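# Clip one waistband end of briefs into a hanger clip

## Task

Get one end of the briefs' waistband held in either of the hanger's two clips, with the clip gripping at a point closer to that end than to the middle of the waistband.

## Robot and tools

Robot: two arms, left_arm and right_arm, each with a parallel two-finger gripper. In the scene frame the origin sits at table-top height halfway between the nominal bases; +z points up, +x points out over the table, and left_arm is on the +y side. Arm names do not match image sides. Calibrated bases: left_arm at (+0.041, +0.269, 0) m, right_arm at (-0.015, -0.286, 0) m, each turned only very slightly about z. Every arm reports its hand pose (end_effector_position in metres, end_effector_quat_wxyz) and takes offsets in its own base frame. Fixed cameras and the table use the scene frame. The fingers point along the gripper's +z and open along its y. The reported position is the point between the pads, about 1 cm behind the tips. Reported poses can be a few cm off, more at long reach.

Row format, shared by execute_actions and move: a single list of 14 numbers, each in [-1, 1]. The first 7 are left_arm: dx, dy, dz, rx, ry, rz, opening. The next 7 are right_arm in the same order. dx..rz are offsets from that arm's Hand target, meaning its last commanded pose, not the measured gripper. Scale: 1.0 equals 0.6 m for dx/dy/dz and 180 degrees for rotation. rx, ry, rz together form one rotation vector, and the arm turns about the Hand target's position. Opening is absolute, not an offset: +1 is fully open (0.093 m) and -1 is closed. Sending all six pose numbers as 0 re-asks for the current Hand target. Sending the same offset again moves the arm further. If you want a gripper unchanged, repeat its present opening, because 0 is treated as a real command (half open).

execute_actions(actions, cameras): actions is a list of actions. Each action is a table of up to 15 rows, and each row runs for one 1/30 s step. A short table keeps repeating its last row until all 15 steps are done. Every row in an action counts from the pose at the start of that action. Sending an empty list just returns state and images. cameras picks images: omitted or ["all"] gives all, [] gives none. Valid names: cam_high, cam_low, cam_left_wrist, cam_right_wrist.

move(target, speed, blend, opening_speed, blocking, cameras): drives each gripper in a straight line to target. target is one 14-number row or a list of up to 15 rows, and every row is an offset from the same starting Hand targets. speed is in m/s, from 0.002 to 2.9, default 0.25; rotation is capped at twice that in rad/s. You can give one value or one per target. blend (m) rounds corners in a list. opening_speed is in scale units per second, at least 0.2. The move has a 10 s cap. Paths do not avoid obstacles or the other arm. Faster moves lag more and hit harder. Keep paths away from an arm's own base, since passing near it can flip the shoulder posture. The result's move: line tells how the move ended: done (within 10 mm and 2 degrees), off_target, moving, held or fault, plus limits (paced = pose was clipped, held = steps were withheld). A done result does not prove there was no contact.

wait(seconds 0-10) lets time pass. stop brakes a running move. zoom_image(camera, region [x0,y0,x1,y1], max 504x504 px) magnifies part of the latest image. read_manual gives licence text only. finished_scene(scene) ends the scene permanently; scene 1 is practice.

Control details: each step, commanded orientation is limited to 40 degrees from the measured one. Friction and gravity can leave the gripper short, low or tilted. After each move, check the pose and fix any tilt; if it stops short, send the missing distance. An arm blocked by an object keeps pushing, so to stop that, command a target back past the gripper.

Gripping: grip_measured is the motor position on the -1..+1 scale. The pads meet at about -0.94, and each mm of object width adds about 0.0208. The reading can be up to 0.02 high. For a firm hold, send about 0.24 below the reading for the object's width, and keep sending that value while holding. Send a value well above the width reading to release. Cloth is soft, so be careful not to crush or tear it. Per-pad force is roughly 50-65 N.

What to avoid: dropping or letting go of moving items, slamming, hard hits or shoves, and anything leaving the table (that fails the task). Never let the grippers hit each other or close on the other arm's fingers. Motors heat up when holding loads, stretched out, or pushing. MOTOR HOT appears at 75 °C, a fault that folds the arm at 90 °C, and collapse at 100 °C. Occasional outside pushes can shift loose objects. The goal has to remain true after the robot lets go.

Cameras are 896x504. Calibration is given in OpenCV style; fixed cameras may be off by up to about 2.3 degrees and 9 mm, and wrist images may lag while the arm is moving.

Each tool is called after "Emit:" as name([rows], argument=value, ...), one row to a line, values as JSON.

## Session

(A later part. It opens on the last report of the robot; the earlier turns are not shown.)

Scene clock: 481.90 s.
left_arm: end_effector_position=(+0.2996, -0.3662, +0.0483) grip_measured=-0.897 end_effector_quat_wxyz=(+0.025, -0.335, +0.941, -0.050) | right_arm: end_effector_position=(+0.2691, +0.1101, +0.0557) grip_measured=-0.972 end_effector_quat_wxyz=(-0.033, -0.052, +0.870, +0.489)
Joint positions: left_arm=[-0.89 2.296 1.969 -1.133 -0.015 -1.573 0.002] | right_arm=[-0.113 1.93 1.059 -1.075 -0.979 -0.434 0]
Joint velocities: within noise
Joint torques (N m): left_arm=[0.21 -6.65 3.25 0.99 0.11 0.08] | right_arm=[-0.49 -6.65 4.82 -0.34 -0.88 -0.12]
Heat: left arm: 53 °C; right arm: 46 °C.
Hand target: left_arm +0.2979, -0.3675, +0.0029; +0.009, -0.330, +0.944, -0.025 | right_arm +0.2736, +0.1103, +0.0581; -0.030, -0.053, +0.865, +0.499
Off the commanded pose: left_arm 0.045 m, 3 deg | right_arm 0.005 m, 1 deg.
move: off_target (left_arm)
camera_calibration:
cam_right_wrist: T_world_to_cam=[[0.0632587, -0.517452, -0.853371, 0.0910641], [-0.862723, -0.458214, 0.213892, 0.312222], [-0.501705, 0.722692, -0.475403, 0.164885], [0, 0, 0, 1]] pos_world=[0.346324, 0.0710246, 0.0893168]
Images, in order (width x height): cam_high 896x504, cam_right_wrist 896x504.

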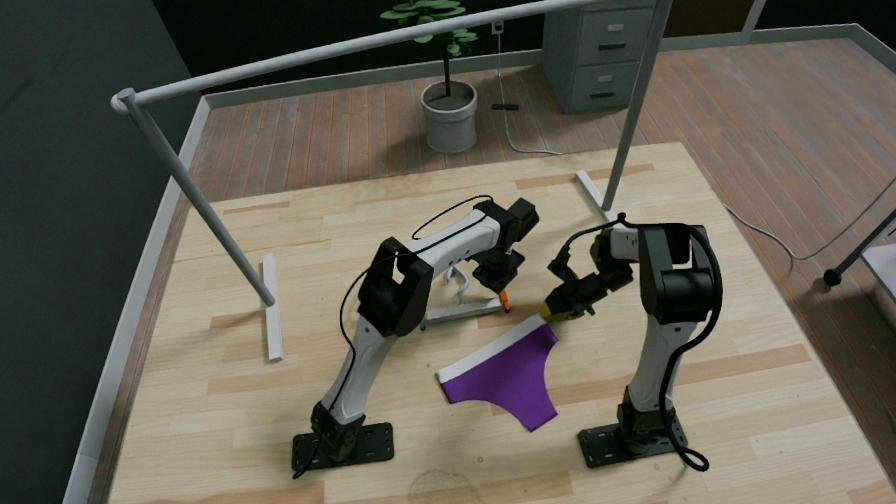

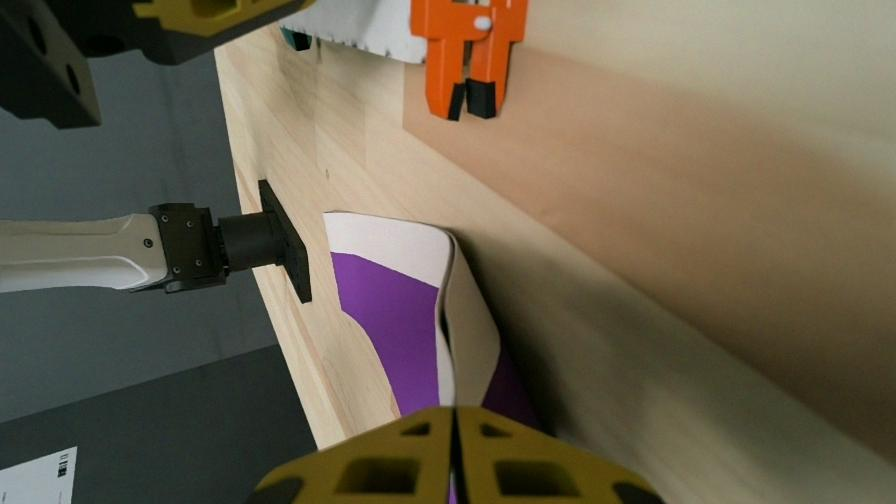

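Emit:
move([
  [0.0, 0.0, 0.0, 0, 0, 0, -0.9, 0.024, 0.0745, -0.0485, 0, 0, 0, -1.0],
], speed=0.08, cameras=["cam_high", "cam_right_wrist"])

Scene clock: 511.30 s.
left_arm: end_effector_position=(+0.2996, -0.3662, +0.0483) grip_measured=-0.897 end_effector_quat_wxyz=(+0.025, -0.335, +0.941, -0.050) | right_arm: end_effector_position=(+0.2916, +0.1520, +0.0320) grip_measured=-0.972 end_effector_quat_wxyz=(-0.023, -0.059, +0.869, +0.490)
Joint positions: left_arm=[-0.89 2.296 1.969 -1.133 -0.015 -1.573 0.002] | right_arm=[0.029 1.984 1.043 -0.771 -1.019 -0.186 0]
Joint velocities: within noise
Joint torques (N m): left_arm=[0.18 -6.67 3.3 1 0.1 0.08] | right_arm=[0.23 -7.77 2.39 0.31 -0.91 0.16]
Heat: left arm: 52 °C; right arm: 46 °C.
Hand target: left_arm +0.2979, -0.3675, +0.0029; +0.009, -0.330, +0.944, -0.025 | right_arm +0.2881, +0.1550, +0.0290; -0.031, -0.053, +0.865, +0.499
Off the commanded pose: left_arm 0.045 m, 3 deg | right_arm 0.006 m, 2 deg.
move: off_target (left_arm)
camera_calibration:
cam_right_wrist: T_world_to_cam=[[0.0852016, -0.514771, -0.853083, 0.0842168], [-0.866545, -0.460874, 0.191557, 0.358097], [-0.491772, 0.722915, -0.48534, 0.132061], [0, 0, 0, 1]] pos_world=[0.368076, 0.112921, 0.0673425]
Images, in order (width x height): cam_high 896x504, cam_right_wrist 896x504.

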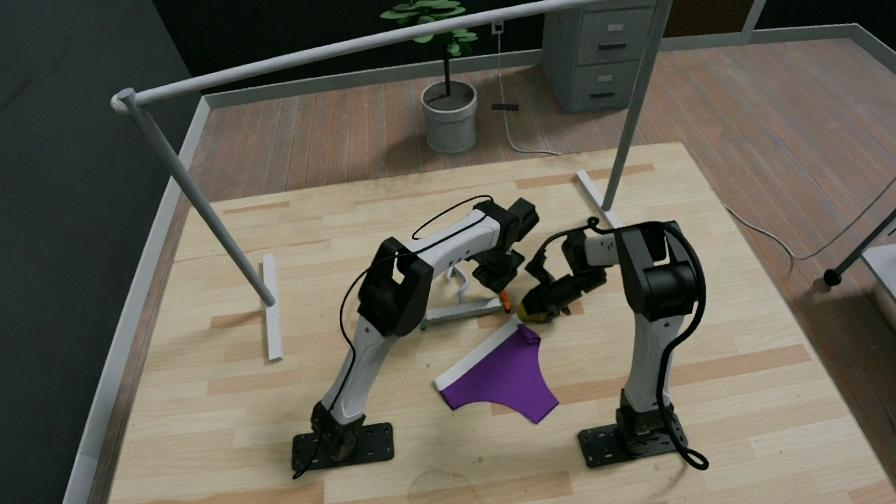

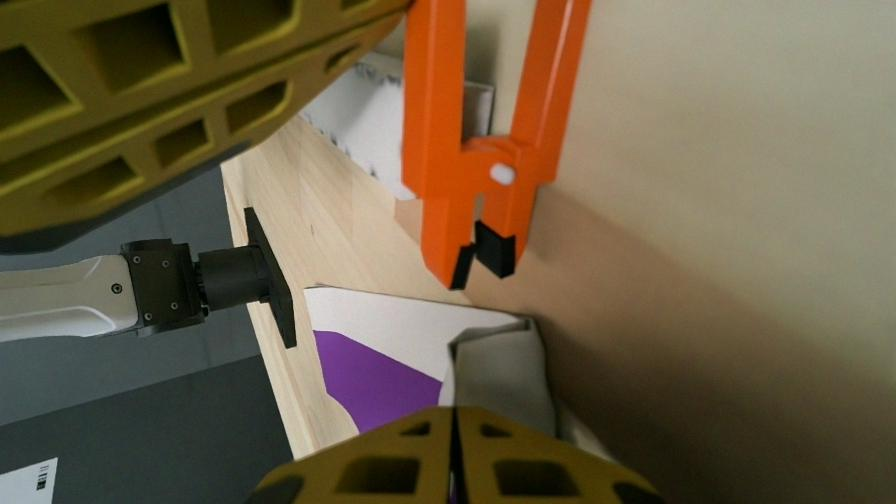

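Emit:
zoom_image(camera="cam_right_wrist", region=[380, 180, 640, 460])

Emit:
zoom_image(camera="cam_high", region=[420, 260, 600, 440])

Scaled by 1.800 from the camera's 896x504 image, which has a finer 1280x720 frame.

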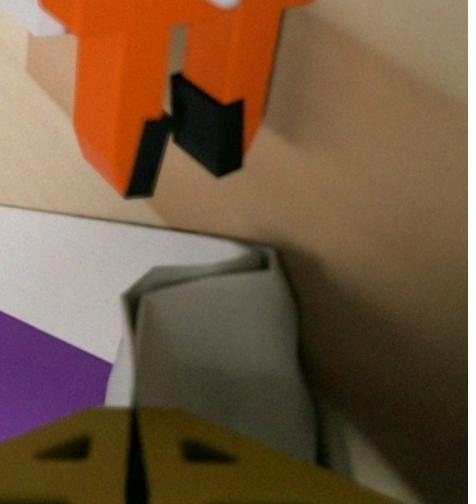

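Scaled by 2.800 from the camera's 896x504 image, which has a finer 1280x720 frame.

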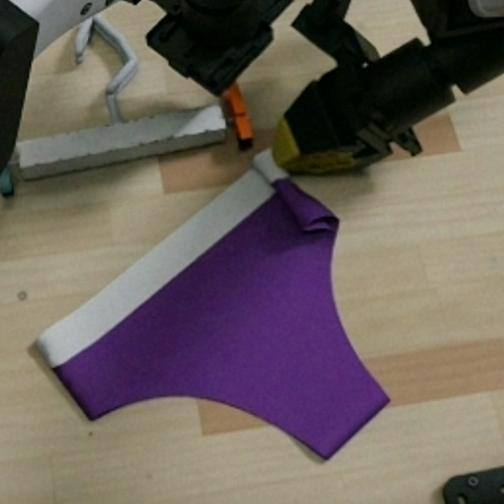

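Emit:
move([
  [0.0, 0.0, 0.0, 0, 0, 0, -0.9, 0.0165, -0.0605, 0.0067, 0, 0, 0.0611, -1.0],
], speed=0.08, cameras=["cam_high", "cam_right_wrist"])

Emit:
zoom_image(camera="cam_right_wrist", region=[300, 60, 660, 460])

Scene clock: 577.33 s.
left_arm: end_effector_position=(+0.2996, -0.3662, +0.0483) grip_measured=-0.897 end_effector_quat_wxyz=(+0.025, -0.335, +0.941, -0.050) | right_arm: end_effector_position=(+0.2967, +0.1225, +0.0365) grip_measured=-0.972 end_effector_quat_wxyz=(-0.072, -0.132, +0.854, +0.498)
Joint positions: left_arm=[-0.89 2.296 1.969 -1.133 -0.015 -1.573 0.002] | right_arm=[-0.051 2.187 1.33 -1.256 -0.956 -0.644 0]
Joint velocities: within noise
Joint torques (N m): left_arm=[0.24 -6.65 3.32 0.99 0.1 0.08] | right_arm=[-0.69 -8.35 4.66 -0.66 -0.36 -0.15]
Heat: left arm: 50 °C; right arm: 49 °C.
Hand target: left_arm +0.2979, -0.3675, +0.0029; +0.009, -0.330, +0.944, -0.025 | right_arm +0.2979, +0.1187, +0.0330; -0.078, -0.135, +0.856, +0.493
Off the commanded pose: left_arm 0.045 m, 3 deg | right_arm 0.005 m, 1 deg.
move: off_target (left_arm)
camera_calibration:
cam_right_wrist: T_world_to_cam=[[0.159252, -0.470305, -0.868016, 0.045611], [-0.768698, -0.610772, 0.189896, 0.337511], [-0.619469, 0.637001, -0.458789, 0.20547], [0, 0, 0, 1]] pos_world=[0.379463, 0.0967085, 0.0697669]
Images, in order (width x height): cam_high 896x504, cam_right_wrist 896x504.

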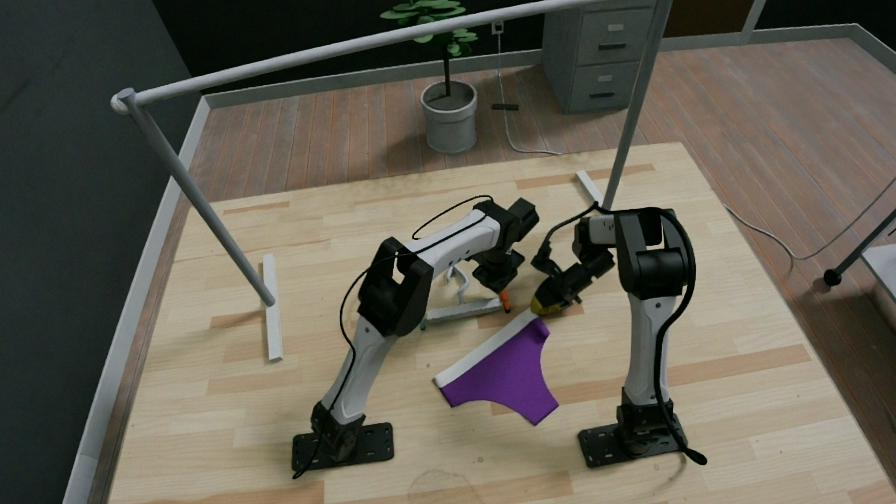

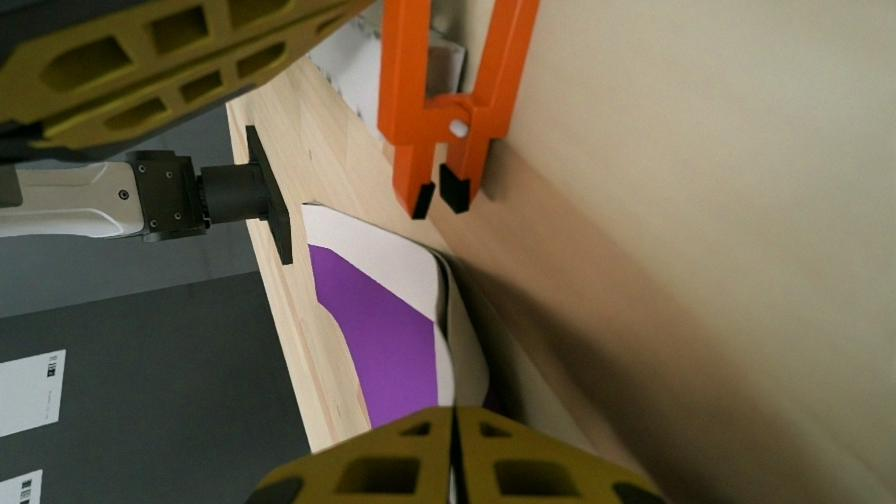

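Scaled by 1.260 from the camera's 896x504 image, which has a finer 1280x720 frame.

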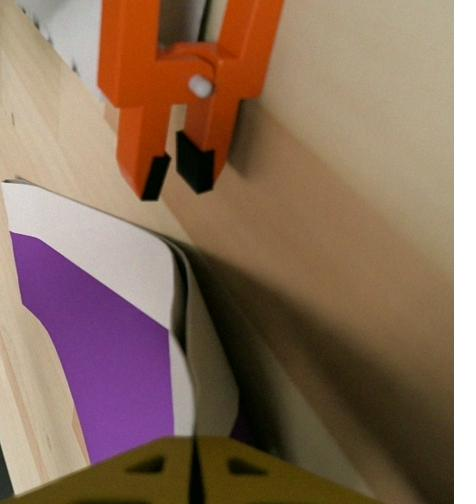

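Emit:
execute_actions(actions=[], cameras=["cam_right_wrist", "cam_high"])

Scene clock: 589.30 s.
left_arm: end_effector_position=(+0.2996, -0.3662, +0.0483) grip_measured=-0.897 end_effector_quat_wxyz=(+0.025, -0.335, +0.941, -0.050) | right_arm: end_effector_position=(+0.2965, +0.1225, +0.0367) grip_measured=-0.972 end_effector_quat_wxyz=(-0.073, -0.132, +0.854, +0.498)
Joint positions: left_arm=[-0.89 2.296 1.969 -1.133 -0.015 -1.573 0.002] | right_arm=[-0.051 2.187 1.33 -1.258 -0.956 -0.644 0]
Joint velocities: within noise
Joint torques (N m): left_arm=[0.21 -6.67 3.26 0.99 0.11 0.07] | right_arm=[-0.72 -8.34 4.62 -0.68 -0.36 -0.13]
Heat: left arm: 50 °C; right arm: 49 °C.
Hand target: left_arm +0.2979, -0.3675, +0.0029; +0.009, -0.330, +0.944, -0.025 | right_arm +0.2979, +0.1187, +0.0330; -0.078, -0.135, +0.856, +0.493
Tool commands: left_gripper/opening=-0.9 right_gripper/opening=-1.0
Off the commanded pose: left_arm 0.045 m, 3 deg | right_arm 0.005 m, 1 deg.
camera_calibration:
cam_right_wrist: T_world_to_cam=[[0.157861, -0.470169, -0.868344, 0.046179], [-0.768418, -0.610776, 0.191014, 0.337175], [-0.620173, 0.637097, -0.457704, 0.20553], [0, 0, 0, 1]] pos_world=[0.379266, 0.0967082, 0.069766]
Images, in order (width x height): cam_high 896x504, cam_right_wrist 896x504.

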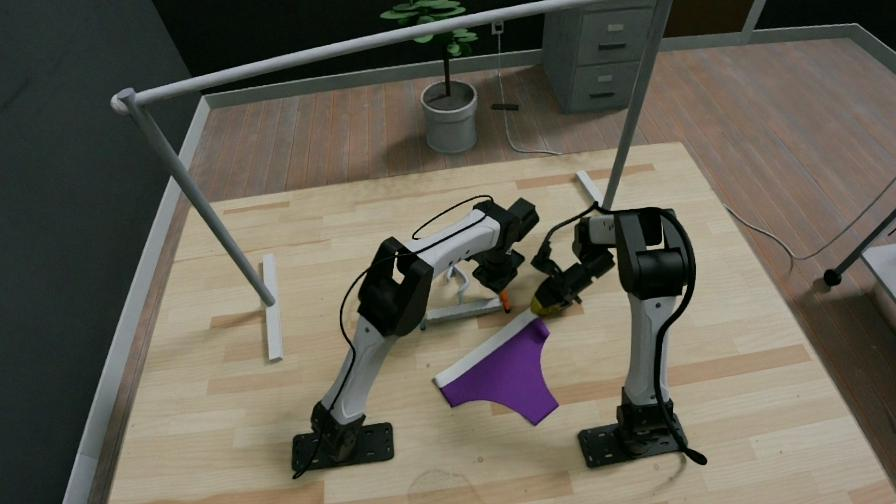

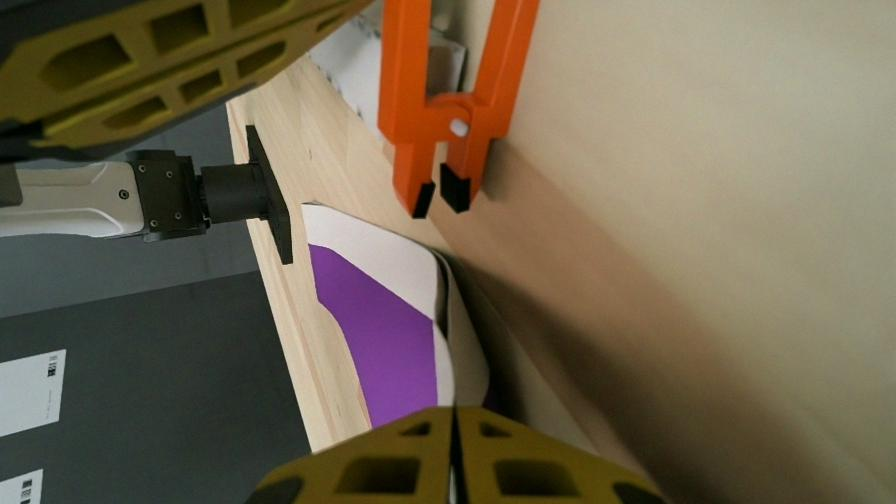

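Emit:
zoom_image(camera="cam_right_wrist", region=[290, 60, 580, 440])

Emit:
zoom_image(camera="cam_high", region=[380, 180, 680, 440])

Scaled by 1.326 from the camera's 896x504 image, which has a finer 1280x720 frame.

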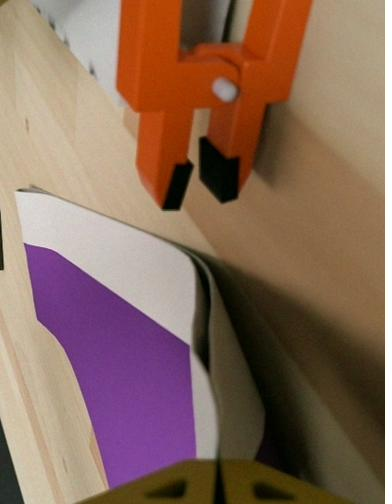

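Scaled by 1.680 from the camera's 896x504 image, which has a finer 1280x720 frame.

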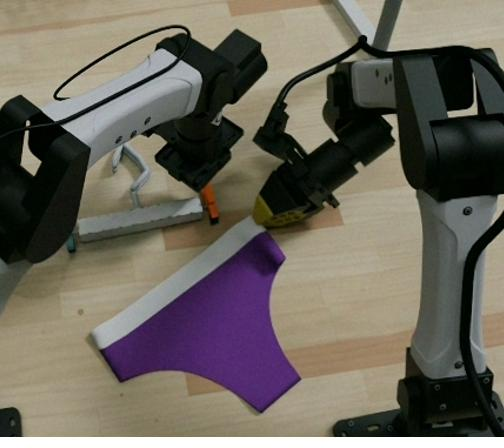

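Emit:
move(target=[0, 0, 0, 0, 0, 0, -0.9, 0.0210, 0.00833, 0.00583, 0, 0, 0, -1.0], speed=0.05, cameras=["cam_right_wrist"])

Emit:
zoom_image(camera="cam_right_wrist", region=[290, 60, 580, 440])

Scene clock: 708.47 s.
left_arm: end_effector_position=(+0.2996, -0.3662, +0.0483) grip_measured=-0.897 end_effector_quat_wxyz=(+0.025, -0.335, +0.941, -0.050) | right_arm: end_effector_position=(+0.3106, +0.1218, +0.0393) grip_measured=-0.972 end_effector_quat_wxyz=(-0.064, -0.137, +0.855, +0.496)
Joint positions: left_arm=[-0.89 2.296 1.969 -1.133 -0.015 -1.573 0.002] | right_arm=[-0.051 2.212 1.396 -1.278 -0.956 -0.644 0]
Joint velocities: within noise
Joint torques (N m): left_arm=[0.21 -6.67 3.29 1 0.1 0.08] | right_arm=[0.55 -8.7 4.78 -0.64 -0.45 0.13]
Heat: left arm: 49 °C; right arm: 50 °C.
Hand target: left_arm +0.2979, -0.3675, +0.0029; +0.009, -0.330, +0.944, -0.025 | right_arm +0.3106, +0.1237, +0.0365; -0.078, -0.135, +0.856, +0.493
Off the commanded pose: left_arm 0.045 m, 3 deg | right_arm 0.003 m, 2 deg.
move: off_target (left_arm)
camera_calibration:
cam_right_wrist: T_world_to_cam=[[0.175664, -0.471123, -0.864399, 0.0403639], [-0.772173, -0.61059, 0.175868, 0.348831], [-0.610649, 0.636572, -0.471046, 0.213642], [0, 0, 0, 1]] pos_world=[0.392727, 0.0960102, 0.0741778]
Images, in order (width x height): cam_right_wrist 896x504.

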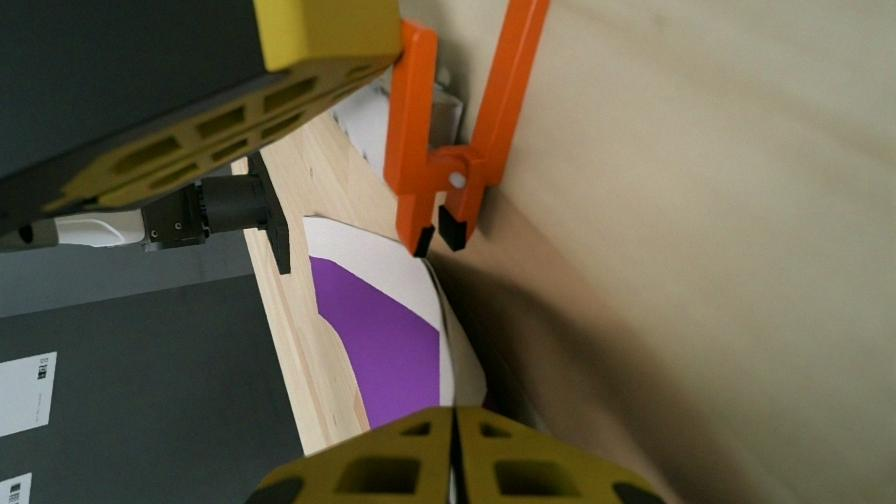

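Scaled by 1.326 from the camera's 896x504 image, which has a finer 1280x720 frame.

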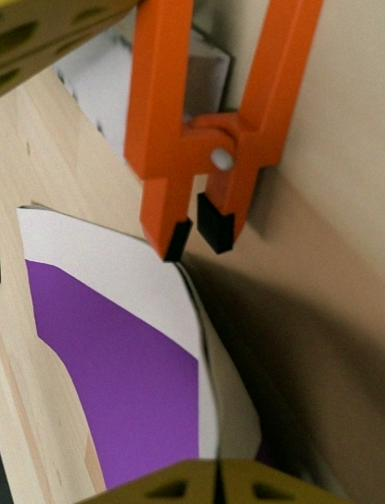

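Emit:
zoom_image(camera="cam_right_wrist", region=[380, 180, 520, 320])

Scaled by 3.600 from the camera's 896x504 image, which has a finer 1280x720 frame.

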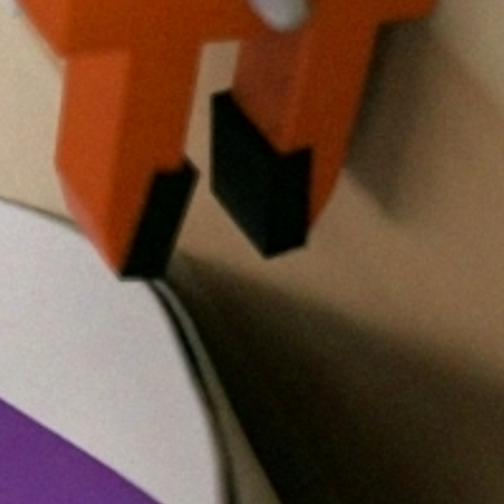

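Emit:
move(target=[0, 0, 0, 0, 0, 0, -0.9, 0.0132, 0.0107, 0, 0, 0, 0, -1.0], speed=0.05, cameras=["cam_right_wrist", "cam_high"])

Emit:
zoom_image(camera="cam_right_wrist", region=[330, 180, 540, 430])

Emit:
zoom_image(camera="cam_high", region=[400, 240, 600, 440])

Scene clock: 772.30 s.
left_arm: end_effector_position=(+0.2996, -0.3662, +0.0483) grip_measured=-0.897 end_effector_quat_wxyz=(+0.025, -0.335, +0.941, -0.050) | right_arm: end_effector_position=(+0.3167, +0.1279, +0.0388) grip_measured=-0.972 end_effector_quat_wxyz=(-0.069, -0.139, +0.856, +0.493)
Joint positions: left_arm=[-0.89 2.296 1.969 -1.133 -0.015 -1.573 0.002] | right_arm=[-0.031 2.231 1.432 -1.279 -0.956 -0.62 0]
Joint velocities: within noise
Joint torques (N m): left_arm=[0.24 -6.68 3.29 0.99 0.11 0.09] | right_arm=[0.44 -8.85 4.9 -0.55 -0.6 0.14]
Heat: left arm: 48 °C; right arm: 49 °C.
Hand target: left_arm +0.2979, -0.3675, +0.0029; +0.009, -0.330, +0.944, -0.025 | right_arm +0.3184, +0.1301, +0.0365; -0.078, -0.135, +0.856, +0.493
Off the commanded pose: left_arm 0.045 m, 3 deg | right_arm 0.004 m, 1 deg.
move: off_target (left_arm)
camera_calibration:
cam_right_wrist: T_world_to_cam=[[0.175823, -0.475543, -0.861943, 0.0421421], [-0.766298, -0.615752, 0.183404, 0.355814], [-0.617959, 0.628258, -0.472671, 0.216639], [0, 0, 0, 1]] pos_world=[0.399124, 0.103028, 0.0734654]
Images, in order (width x height): cam_high 896x504, cam_right_wrist 896x504.

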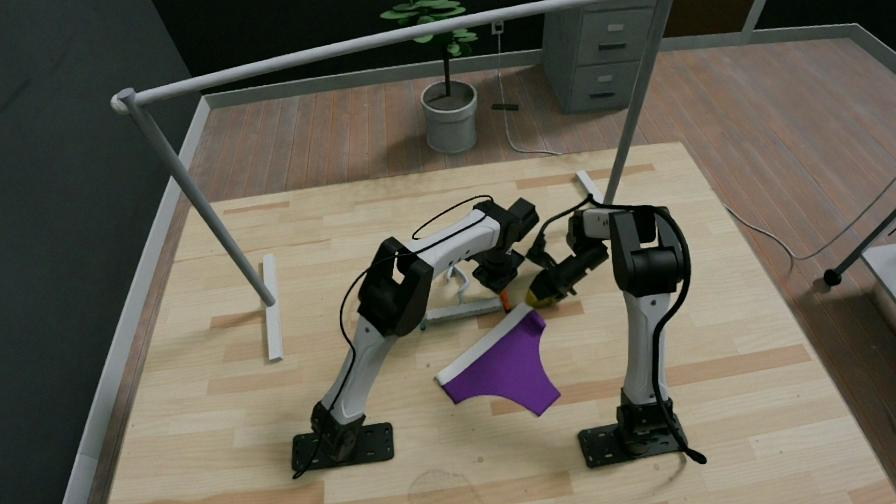

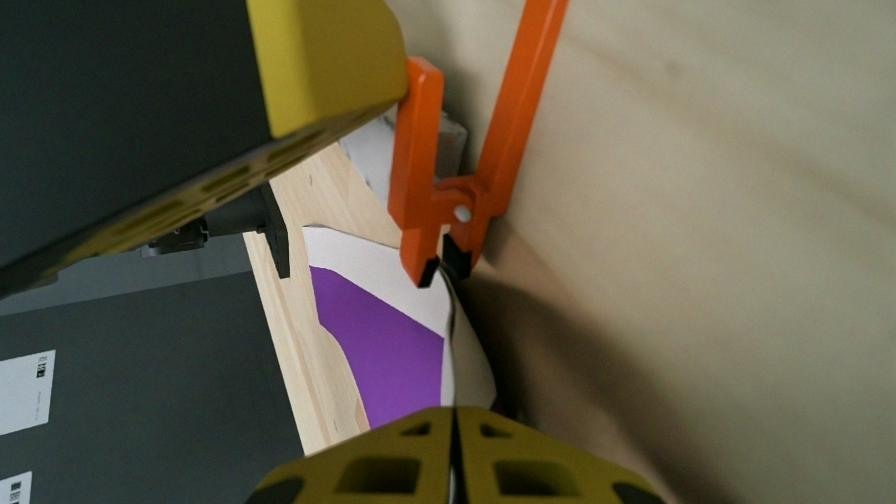

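Scaled by 2.016 from the camera's 896x504 image, which has a finer 1280x720 frame.

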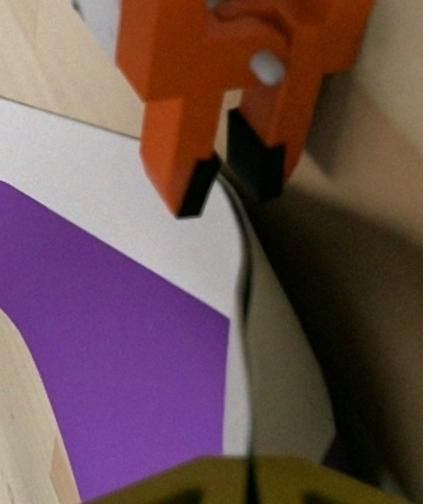

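Scaled by 2.520 from the camera's 896x504 image, which has a finer 1280x720 frame.

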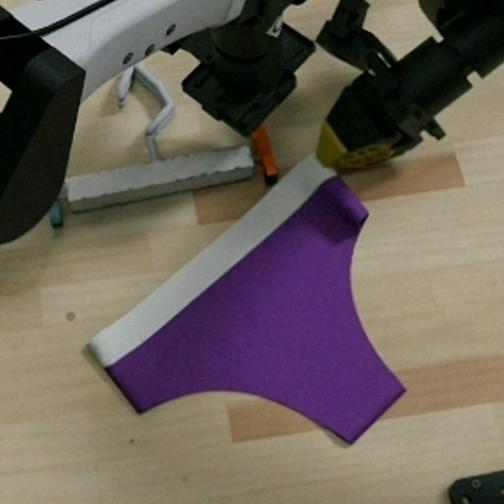

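Emit:
move(target=[0, 0, 0, 0, 0, 0, -0.9, 0.0052, 0.0028, 0.0117, 0, 0, 0, -1.0], speed=0.05, cameras=["cam_right_wrist"])

Emit:
zoom_image(camera="cam_right_wrist", region=[330, 180, 540, 430])

Scene clock: 799.07 s.
left_arm: end_effector_position=(+0.2996, -0.3662, +0.0483) grip_measured=-0.897 end_effector_quat_wxyz=(+0.025, -0.335, +0.941, -0.050) | right_arm: end_effector_position=(+0.3203, +0.1286, +0.0435) grip_measured=-0.972 end_effector_quat_wxyz=(-0.069, -0.138, +0.857, +0.492)
Joint positions: left_arm=[-0.89 2.296 1.969 -1.133 -0.015 -1.573 0.002] | right_arm=[-0.028 2.231 1.456 -1.298 -0.956 -0.612 0]
Joint velocities: within noise
Joint torques (N m): left_arm=[0.23 -6.67 3.3 0.98 0.11 0.07] | right_arm=[0.64 -9.48 4.96 -0.61 -0.6 0.14]
Heat: left arm: 48 °C; right arm: 52 °C.
Hand target: left_arm +0.2979, -0.3675, +0.0029; +0.009, -0.330, +0.944, -0.025 | right_arm +0.3216, +0.1318, +0.0436; -0.078, -0.135, +0.856, +0.493
Off the commanded pose: left_arm 0.045 m, 3 deg | right_arm 0.003 m, 1 deg.
move: off_target (left_arm)
camera_calibration:
cam_right_wrist: T_world_to_cam=[[0.174693, -0.477547, -0.861064, 0.0464679], [-0.766907, -0.614458, 0.185188, 0.358194], [-0.617524, 0.628005, -0.473576, 0.220627], [0, 0, 0, 1]] pos_world=[0.402827, 0.103731, 0.078162]
Images, in order (width x height): cam_right_wrist 896x504.

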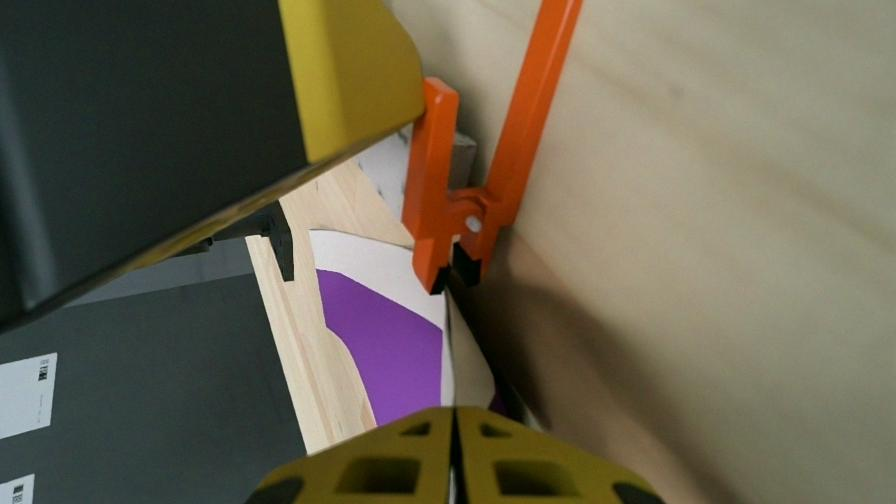

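Scaled by 2.016 from the camera's 896x504 image, which has a finer 1280x720 frame.

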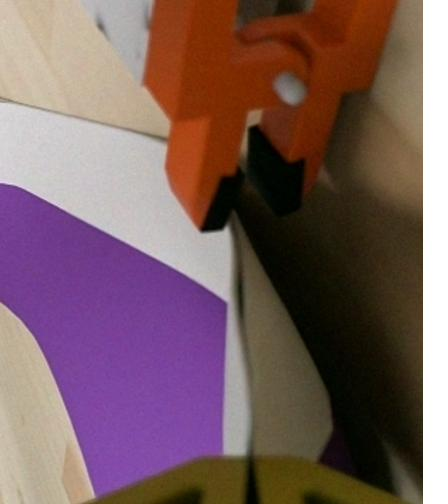

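Emit:
move(target=[0, 0, 0, 0, 0, 0, -0.9, 0.0125, 0.0072, 0.0007, 0, 0, 0, -1.0], speed=0.05, cameras=["cam_right_wrist", "cam_high"])

Emit:
zoom_image(camera="cam_right_wrist", region=[330, 180, 540, 430])

Emit:
zoom_image(camera="cam_high", region=[400, 200, 600, 440])

Scene clock: 810.07 s.
left_arm: end_effector_position=(+0.2996, -0.3662, +0.0483) grip_measured=-0.897 end_effector_quat_wxyz=(+0.025, -0.335, +0.941, -0.050) | right_arm: end_effector_position=(+0.3274, +0.1330, +0.0450) grip_measured=-0.972 end_effector_quat_wxyz=(-0.068, -0.141, +0.858, +0.490)
Joint positions: left_arm=[-0.89 2.296 1.969 -1.133 -0.015 -1.573 0.002] | right_arm=[-0.014 2.244 1.494 -1.302 -0.956 -0.594 0]
Joint velocities: within noise
Joint torques (N m): left_arm=[0.21 -6.69 3.29 0.98 0.11 0.08] | right_arm=[0.43 -9.11 5.08 -0.57 -0.68 0.13]
Heat: left arm: 48 °C; right arm: 52 °C.
Hand target: left_arm +0.2979, -0.3675, +0.0029; +0.009, -0.330, +0.944, -0.025 | right_arm +0.3291, +0.1362, +0.0440; -0.078, -0.135, +0.856, +0.493
Off the commanded pose: left_arm 0.045 m, 3 deg | right_arm 0.004 m, 1 deg.
move: off_target (left_arm)
camera_calibration:
cam_right_wrist: T_world_to_cam=[[0.180966, -0.481117, -0.857775, 0.0468655], [-0.764866, -0.617122, 0.184772, 0.365686], [-0.618249, 0.622645, -0.479668, 0.224168], [0, 0, 0, 1]] pos_world=[0.409811, 0.108644, 0.0801575]
Images, in order (width x height): cam_high 896x504, cam_right_wrist 896x504.

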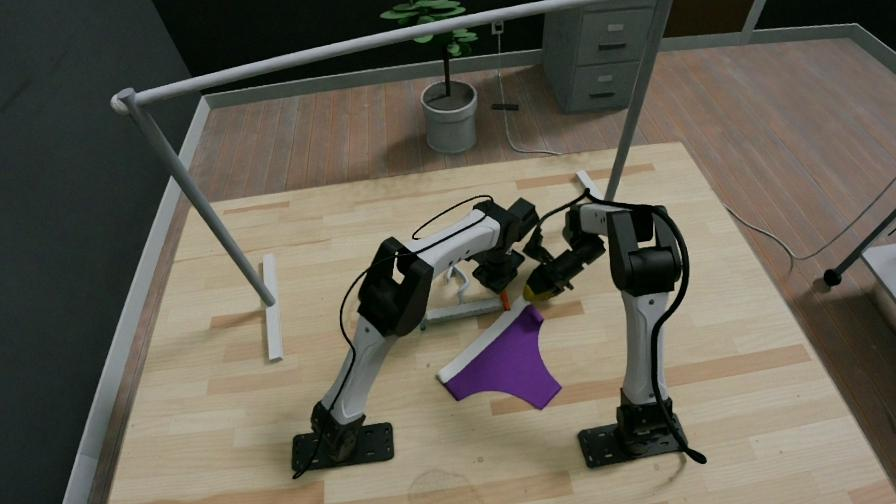

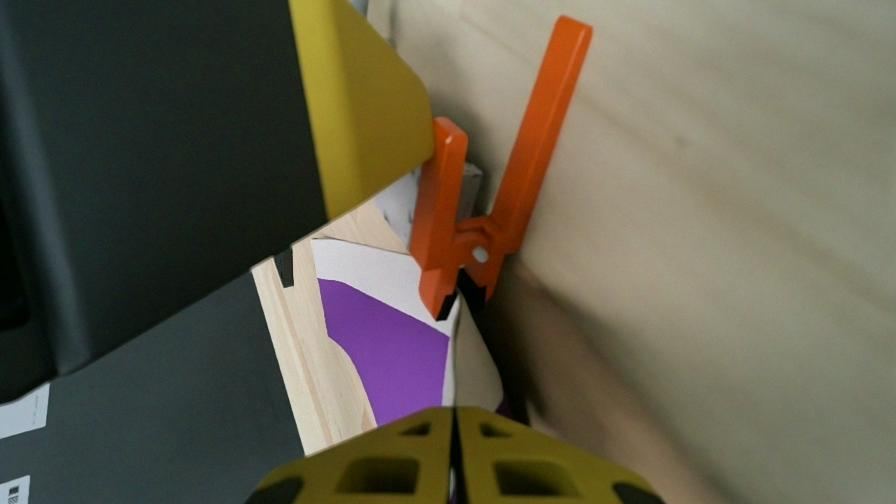

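Scaled by 2.016 from the camera's 896x504 image, which has a finer 1280x720 frame.

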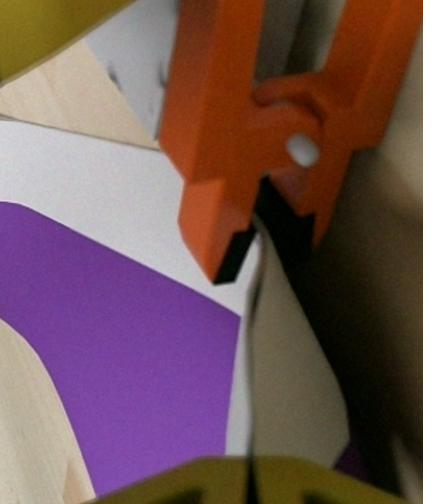

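Scaled by 2.100 from the camera's 896x504 image, which has a finer 1280x720 frame.

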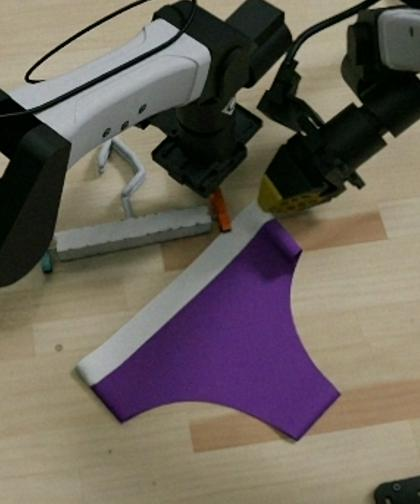

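Emit:
zoom_image(camera="cam_right_wrist", region=[410, 230, 510, 330])

Scaled by 5.040 from the camera's 896x504 image, which has a finer 1280x720 frame.

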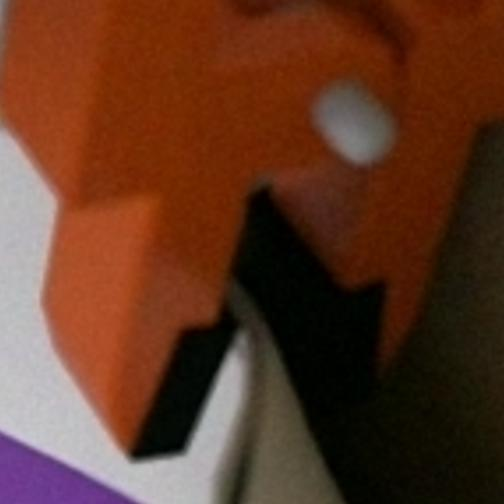

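Emit:
move(target=[0, 0, 0, 0, 0, 0, -0.9, 0.0025, 0.0010, 0.0092, 0, 0, 0, -1.0], speed=0.05, cameras=["cam_right_wrist"])

Emit:
zoom_image(camera="cam_right_wrist", region=[400, 220, 520, 340])

Scene clock: 836.83 s.
left_arm: end_effector_position=(+0.2996, -0.3662, +0.0483) grip_measured=-0.897 end_effector_quat_wxyz=(+0.025, -0.335, +0.941, -0.050) | right_arm: end_effector_position=(+0.3288, +0.1330, +0.0486) grip_measured=-0.972 end_effector_quat_wxyz=(-0.071, -0.139, +0.858, +0.490)
Joint positions: left_arm=[-0.89 2.296 1.969 -1.133 -0.015 -1.573 0.002] | right_arm=[-0.014 2.244 1.509 -1.321 -0.956 -0.591 0]
Joint velocities: within noise
Joint torques (N m): left_arm=[0.21 -6.65 3.3 0.99 0.1 0.07] | right_arm=[0.58 -9.72 5.16 -0.56 -0.71 0.14]
Heat: left arm: 48 °C; right arm: 50 °C.
Hand target: left_arm +0.2979, -0.3675, +0.0029; +0.009, -0.330, +0.944, -0.025 | right_arm +0.3305, +0.1368, +0.0495; -0.078, -0.135, +0.856, +0.493
Off the commanded pose: left_arm 0.045 m, 3 deg | right_arm 0.004 m, 1 deg.
move: off_target (left_arm)
camera_calibration:
cam_right_wrist: T_world_to_cam=[[0.175279, -0.482019, -0.858449, 0.0517779], [-0.764715, -0.615828, 0.189646, 0.365583], [-0.620071, 0.623228, -0.476549, 0.227124], [0, 0, 0, 1]] pos_world=[0.411324, 0.108544, 0.0833529]
Images, in order (width x height): cam_right_wrist 896x504.

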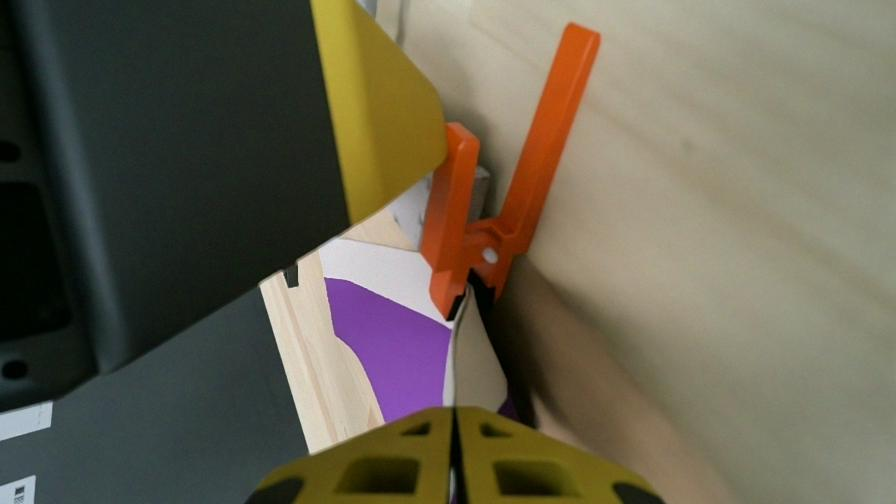

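Scaled by 4.200 from the camera's 896x504 image, which has a finer 1280x720 frame.

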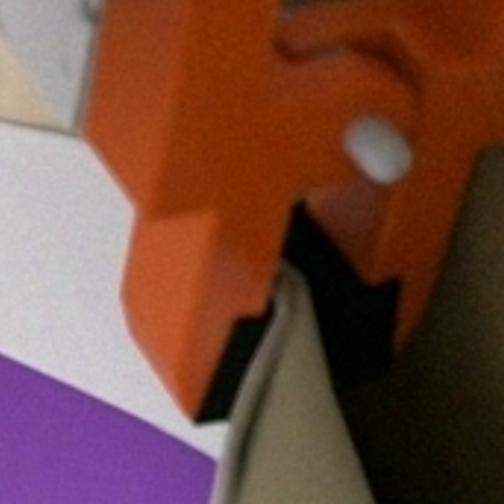

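Emit:
move(target=[0, 0, 0, 0, 0, 0, -0.9, 0.0108, 0.0055, 0.0, 0, 0, 0, -1.0], speed=0.05, cameras=["cam_right_wrist", "cam_high"])

Emit:
zoom_image(camera="cam_right_wrist", region=[410, 220, 530, 340])

Emit:
zoom_image(camera="cam_high", region=[400, 200, 600, 440])

Scene clock: 845.97 s.
left_arm: end_effector_position=(+0.2996, -0.3662, +0.0483) grip_measured=-0.897 end_effector_quat_wxyz=(+0.025, -0.335, +0.941, -0.050) | right_arm: end_effector_position=(+0.3350, +0.1362, +0.0501) grip_measured=-0.972 end_effector_quat_wxyz=(-0.070, -0.141, +0.859, +0.488)
Joint positions: left_arm=[-0.89 2.296 1.969 -1.133 -0.015 -1.573 0.002] | right_arm=[-0.004 2.257 1.544 -1.327 -0.956 -0.577 0]
Joint velocities: within noise
Joint torques (N m): left_arm=[0.21 -6.69 3.3 1 0.1 0.07] | right_arm=[0.5 -9.29 5.2 -0.54 -0.74 0.13]
Heat: left arm: 48 °C; right arm: 50 °C.
Hand target: left_arm +0.2979, -0.3675, +0.0029; +0.009, -0.330, +0.944, -0.025 | right_arm +0.3371, +0.1400, +0.0495; -0.078, -0.135, +0.856, +0.493
Off the commanded pose: left_arm 0.045 m, 3 deg | right_arm 0.004 m, 1 deg.
move: off_target (left_arm)
camera_calibration:
cam_right_wrist: T_world_to_cam=[[0.180352, -0.48466, -0.855907, 0.0520231], [-0.763795, -0.617291, 0.1886, 0.372046], [-0.619751, 0.619723, -0.481511, 0.230299], [0, 0, 0, 1]] pos_world=[0.417512, 0.112153, 0.0852502]
Images, in order (width x height): cam_high 896x504, cam_right_wrist 896x504.

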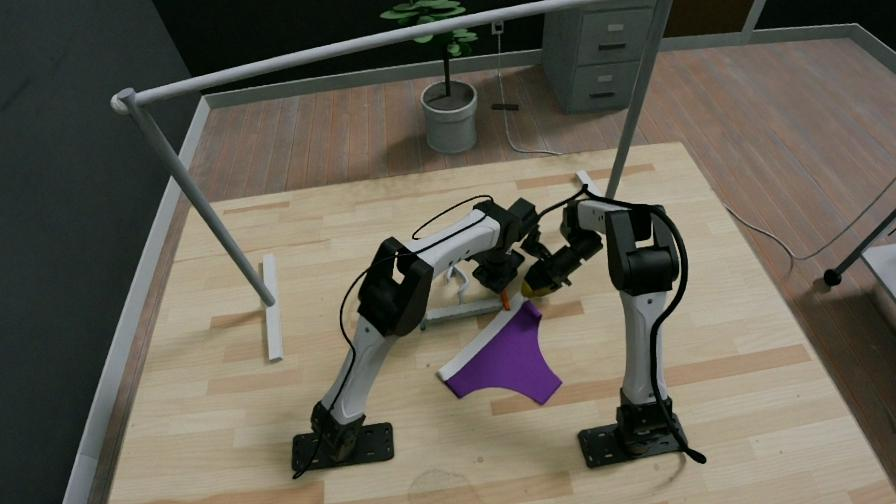

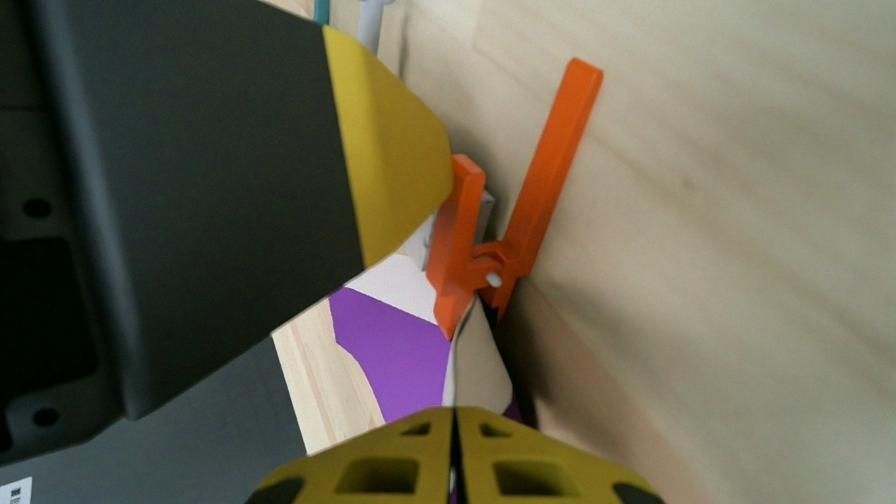

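Scaled by 4.200 from the camera's 896x504 image, which has a finer 1280x720 frame.

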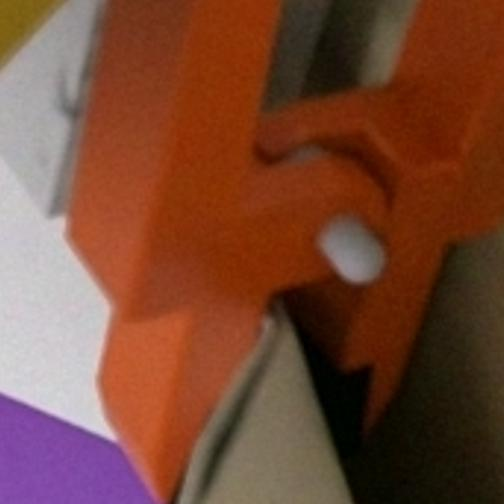

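Scaled by 2.100 from the camera's 896x504 image, which has a finer 1280x720 frame.

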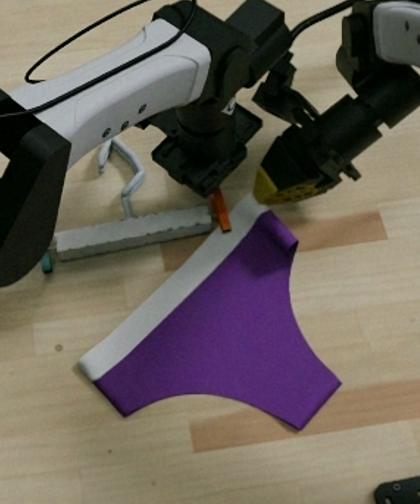

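Emit:
zoom_image(camera="cam_high", region=[470, 270, 560, 340])

Emit:
zoom_image(camera="cam_right_wrist", region=[430, 270, 510, 350])

Scaled by 5.600 from the camera's 896x504 image, which has a finer 1280x720 frame.

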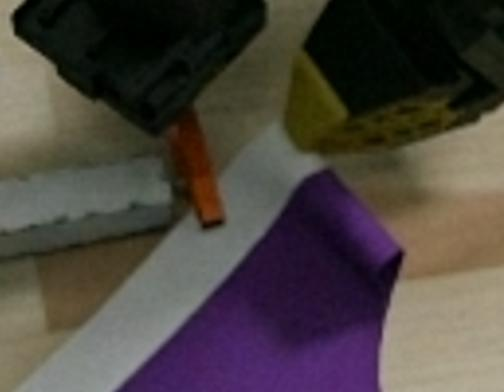

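Scaled by 6.300 from the camera's 896x504 image, which has a finer 1280x720 frame.

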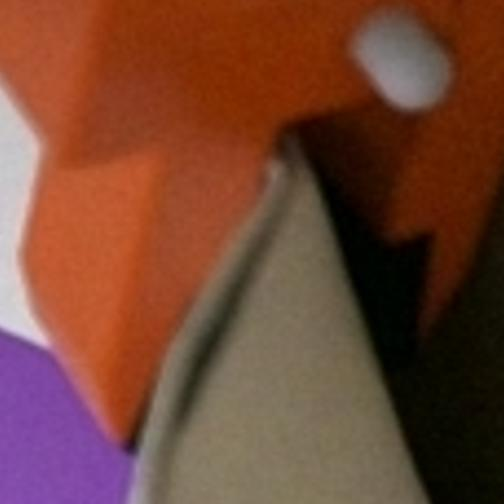

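Emit:
zoom_image(camera="cam_high", region=[420, 280, 560, 420])

Scaled by 3.600 from the camera's 896x504 image, which has a finer 1280x720 frame.

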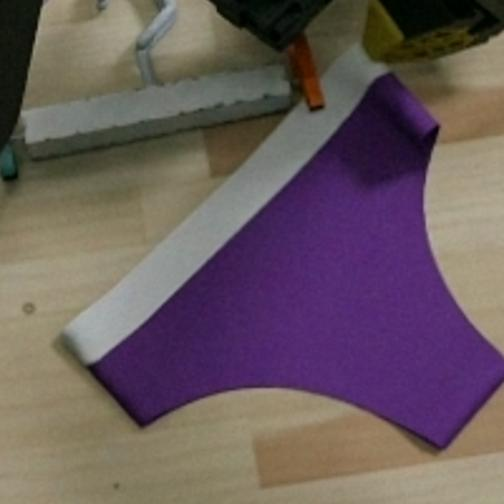

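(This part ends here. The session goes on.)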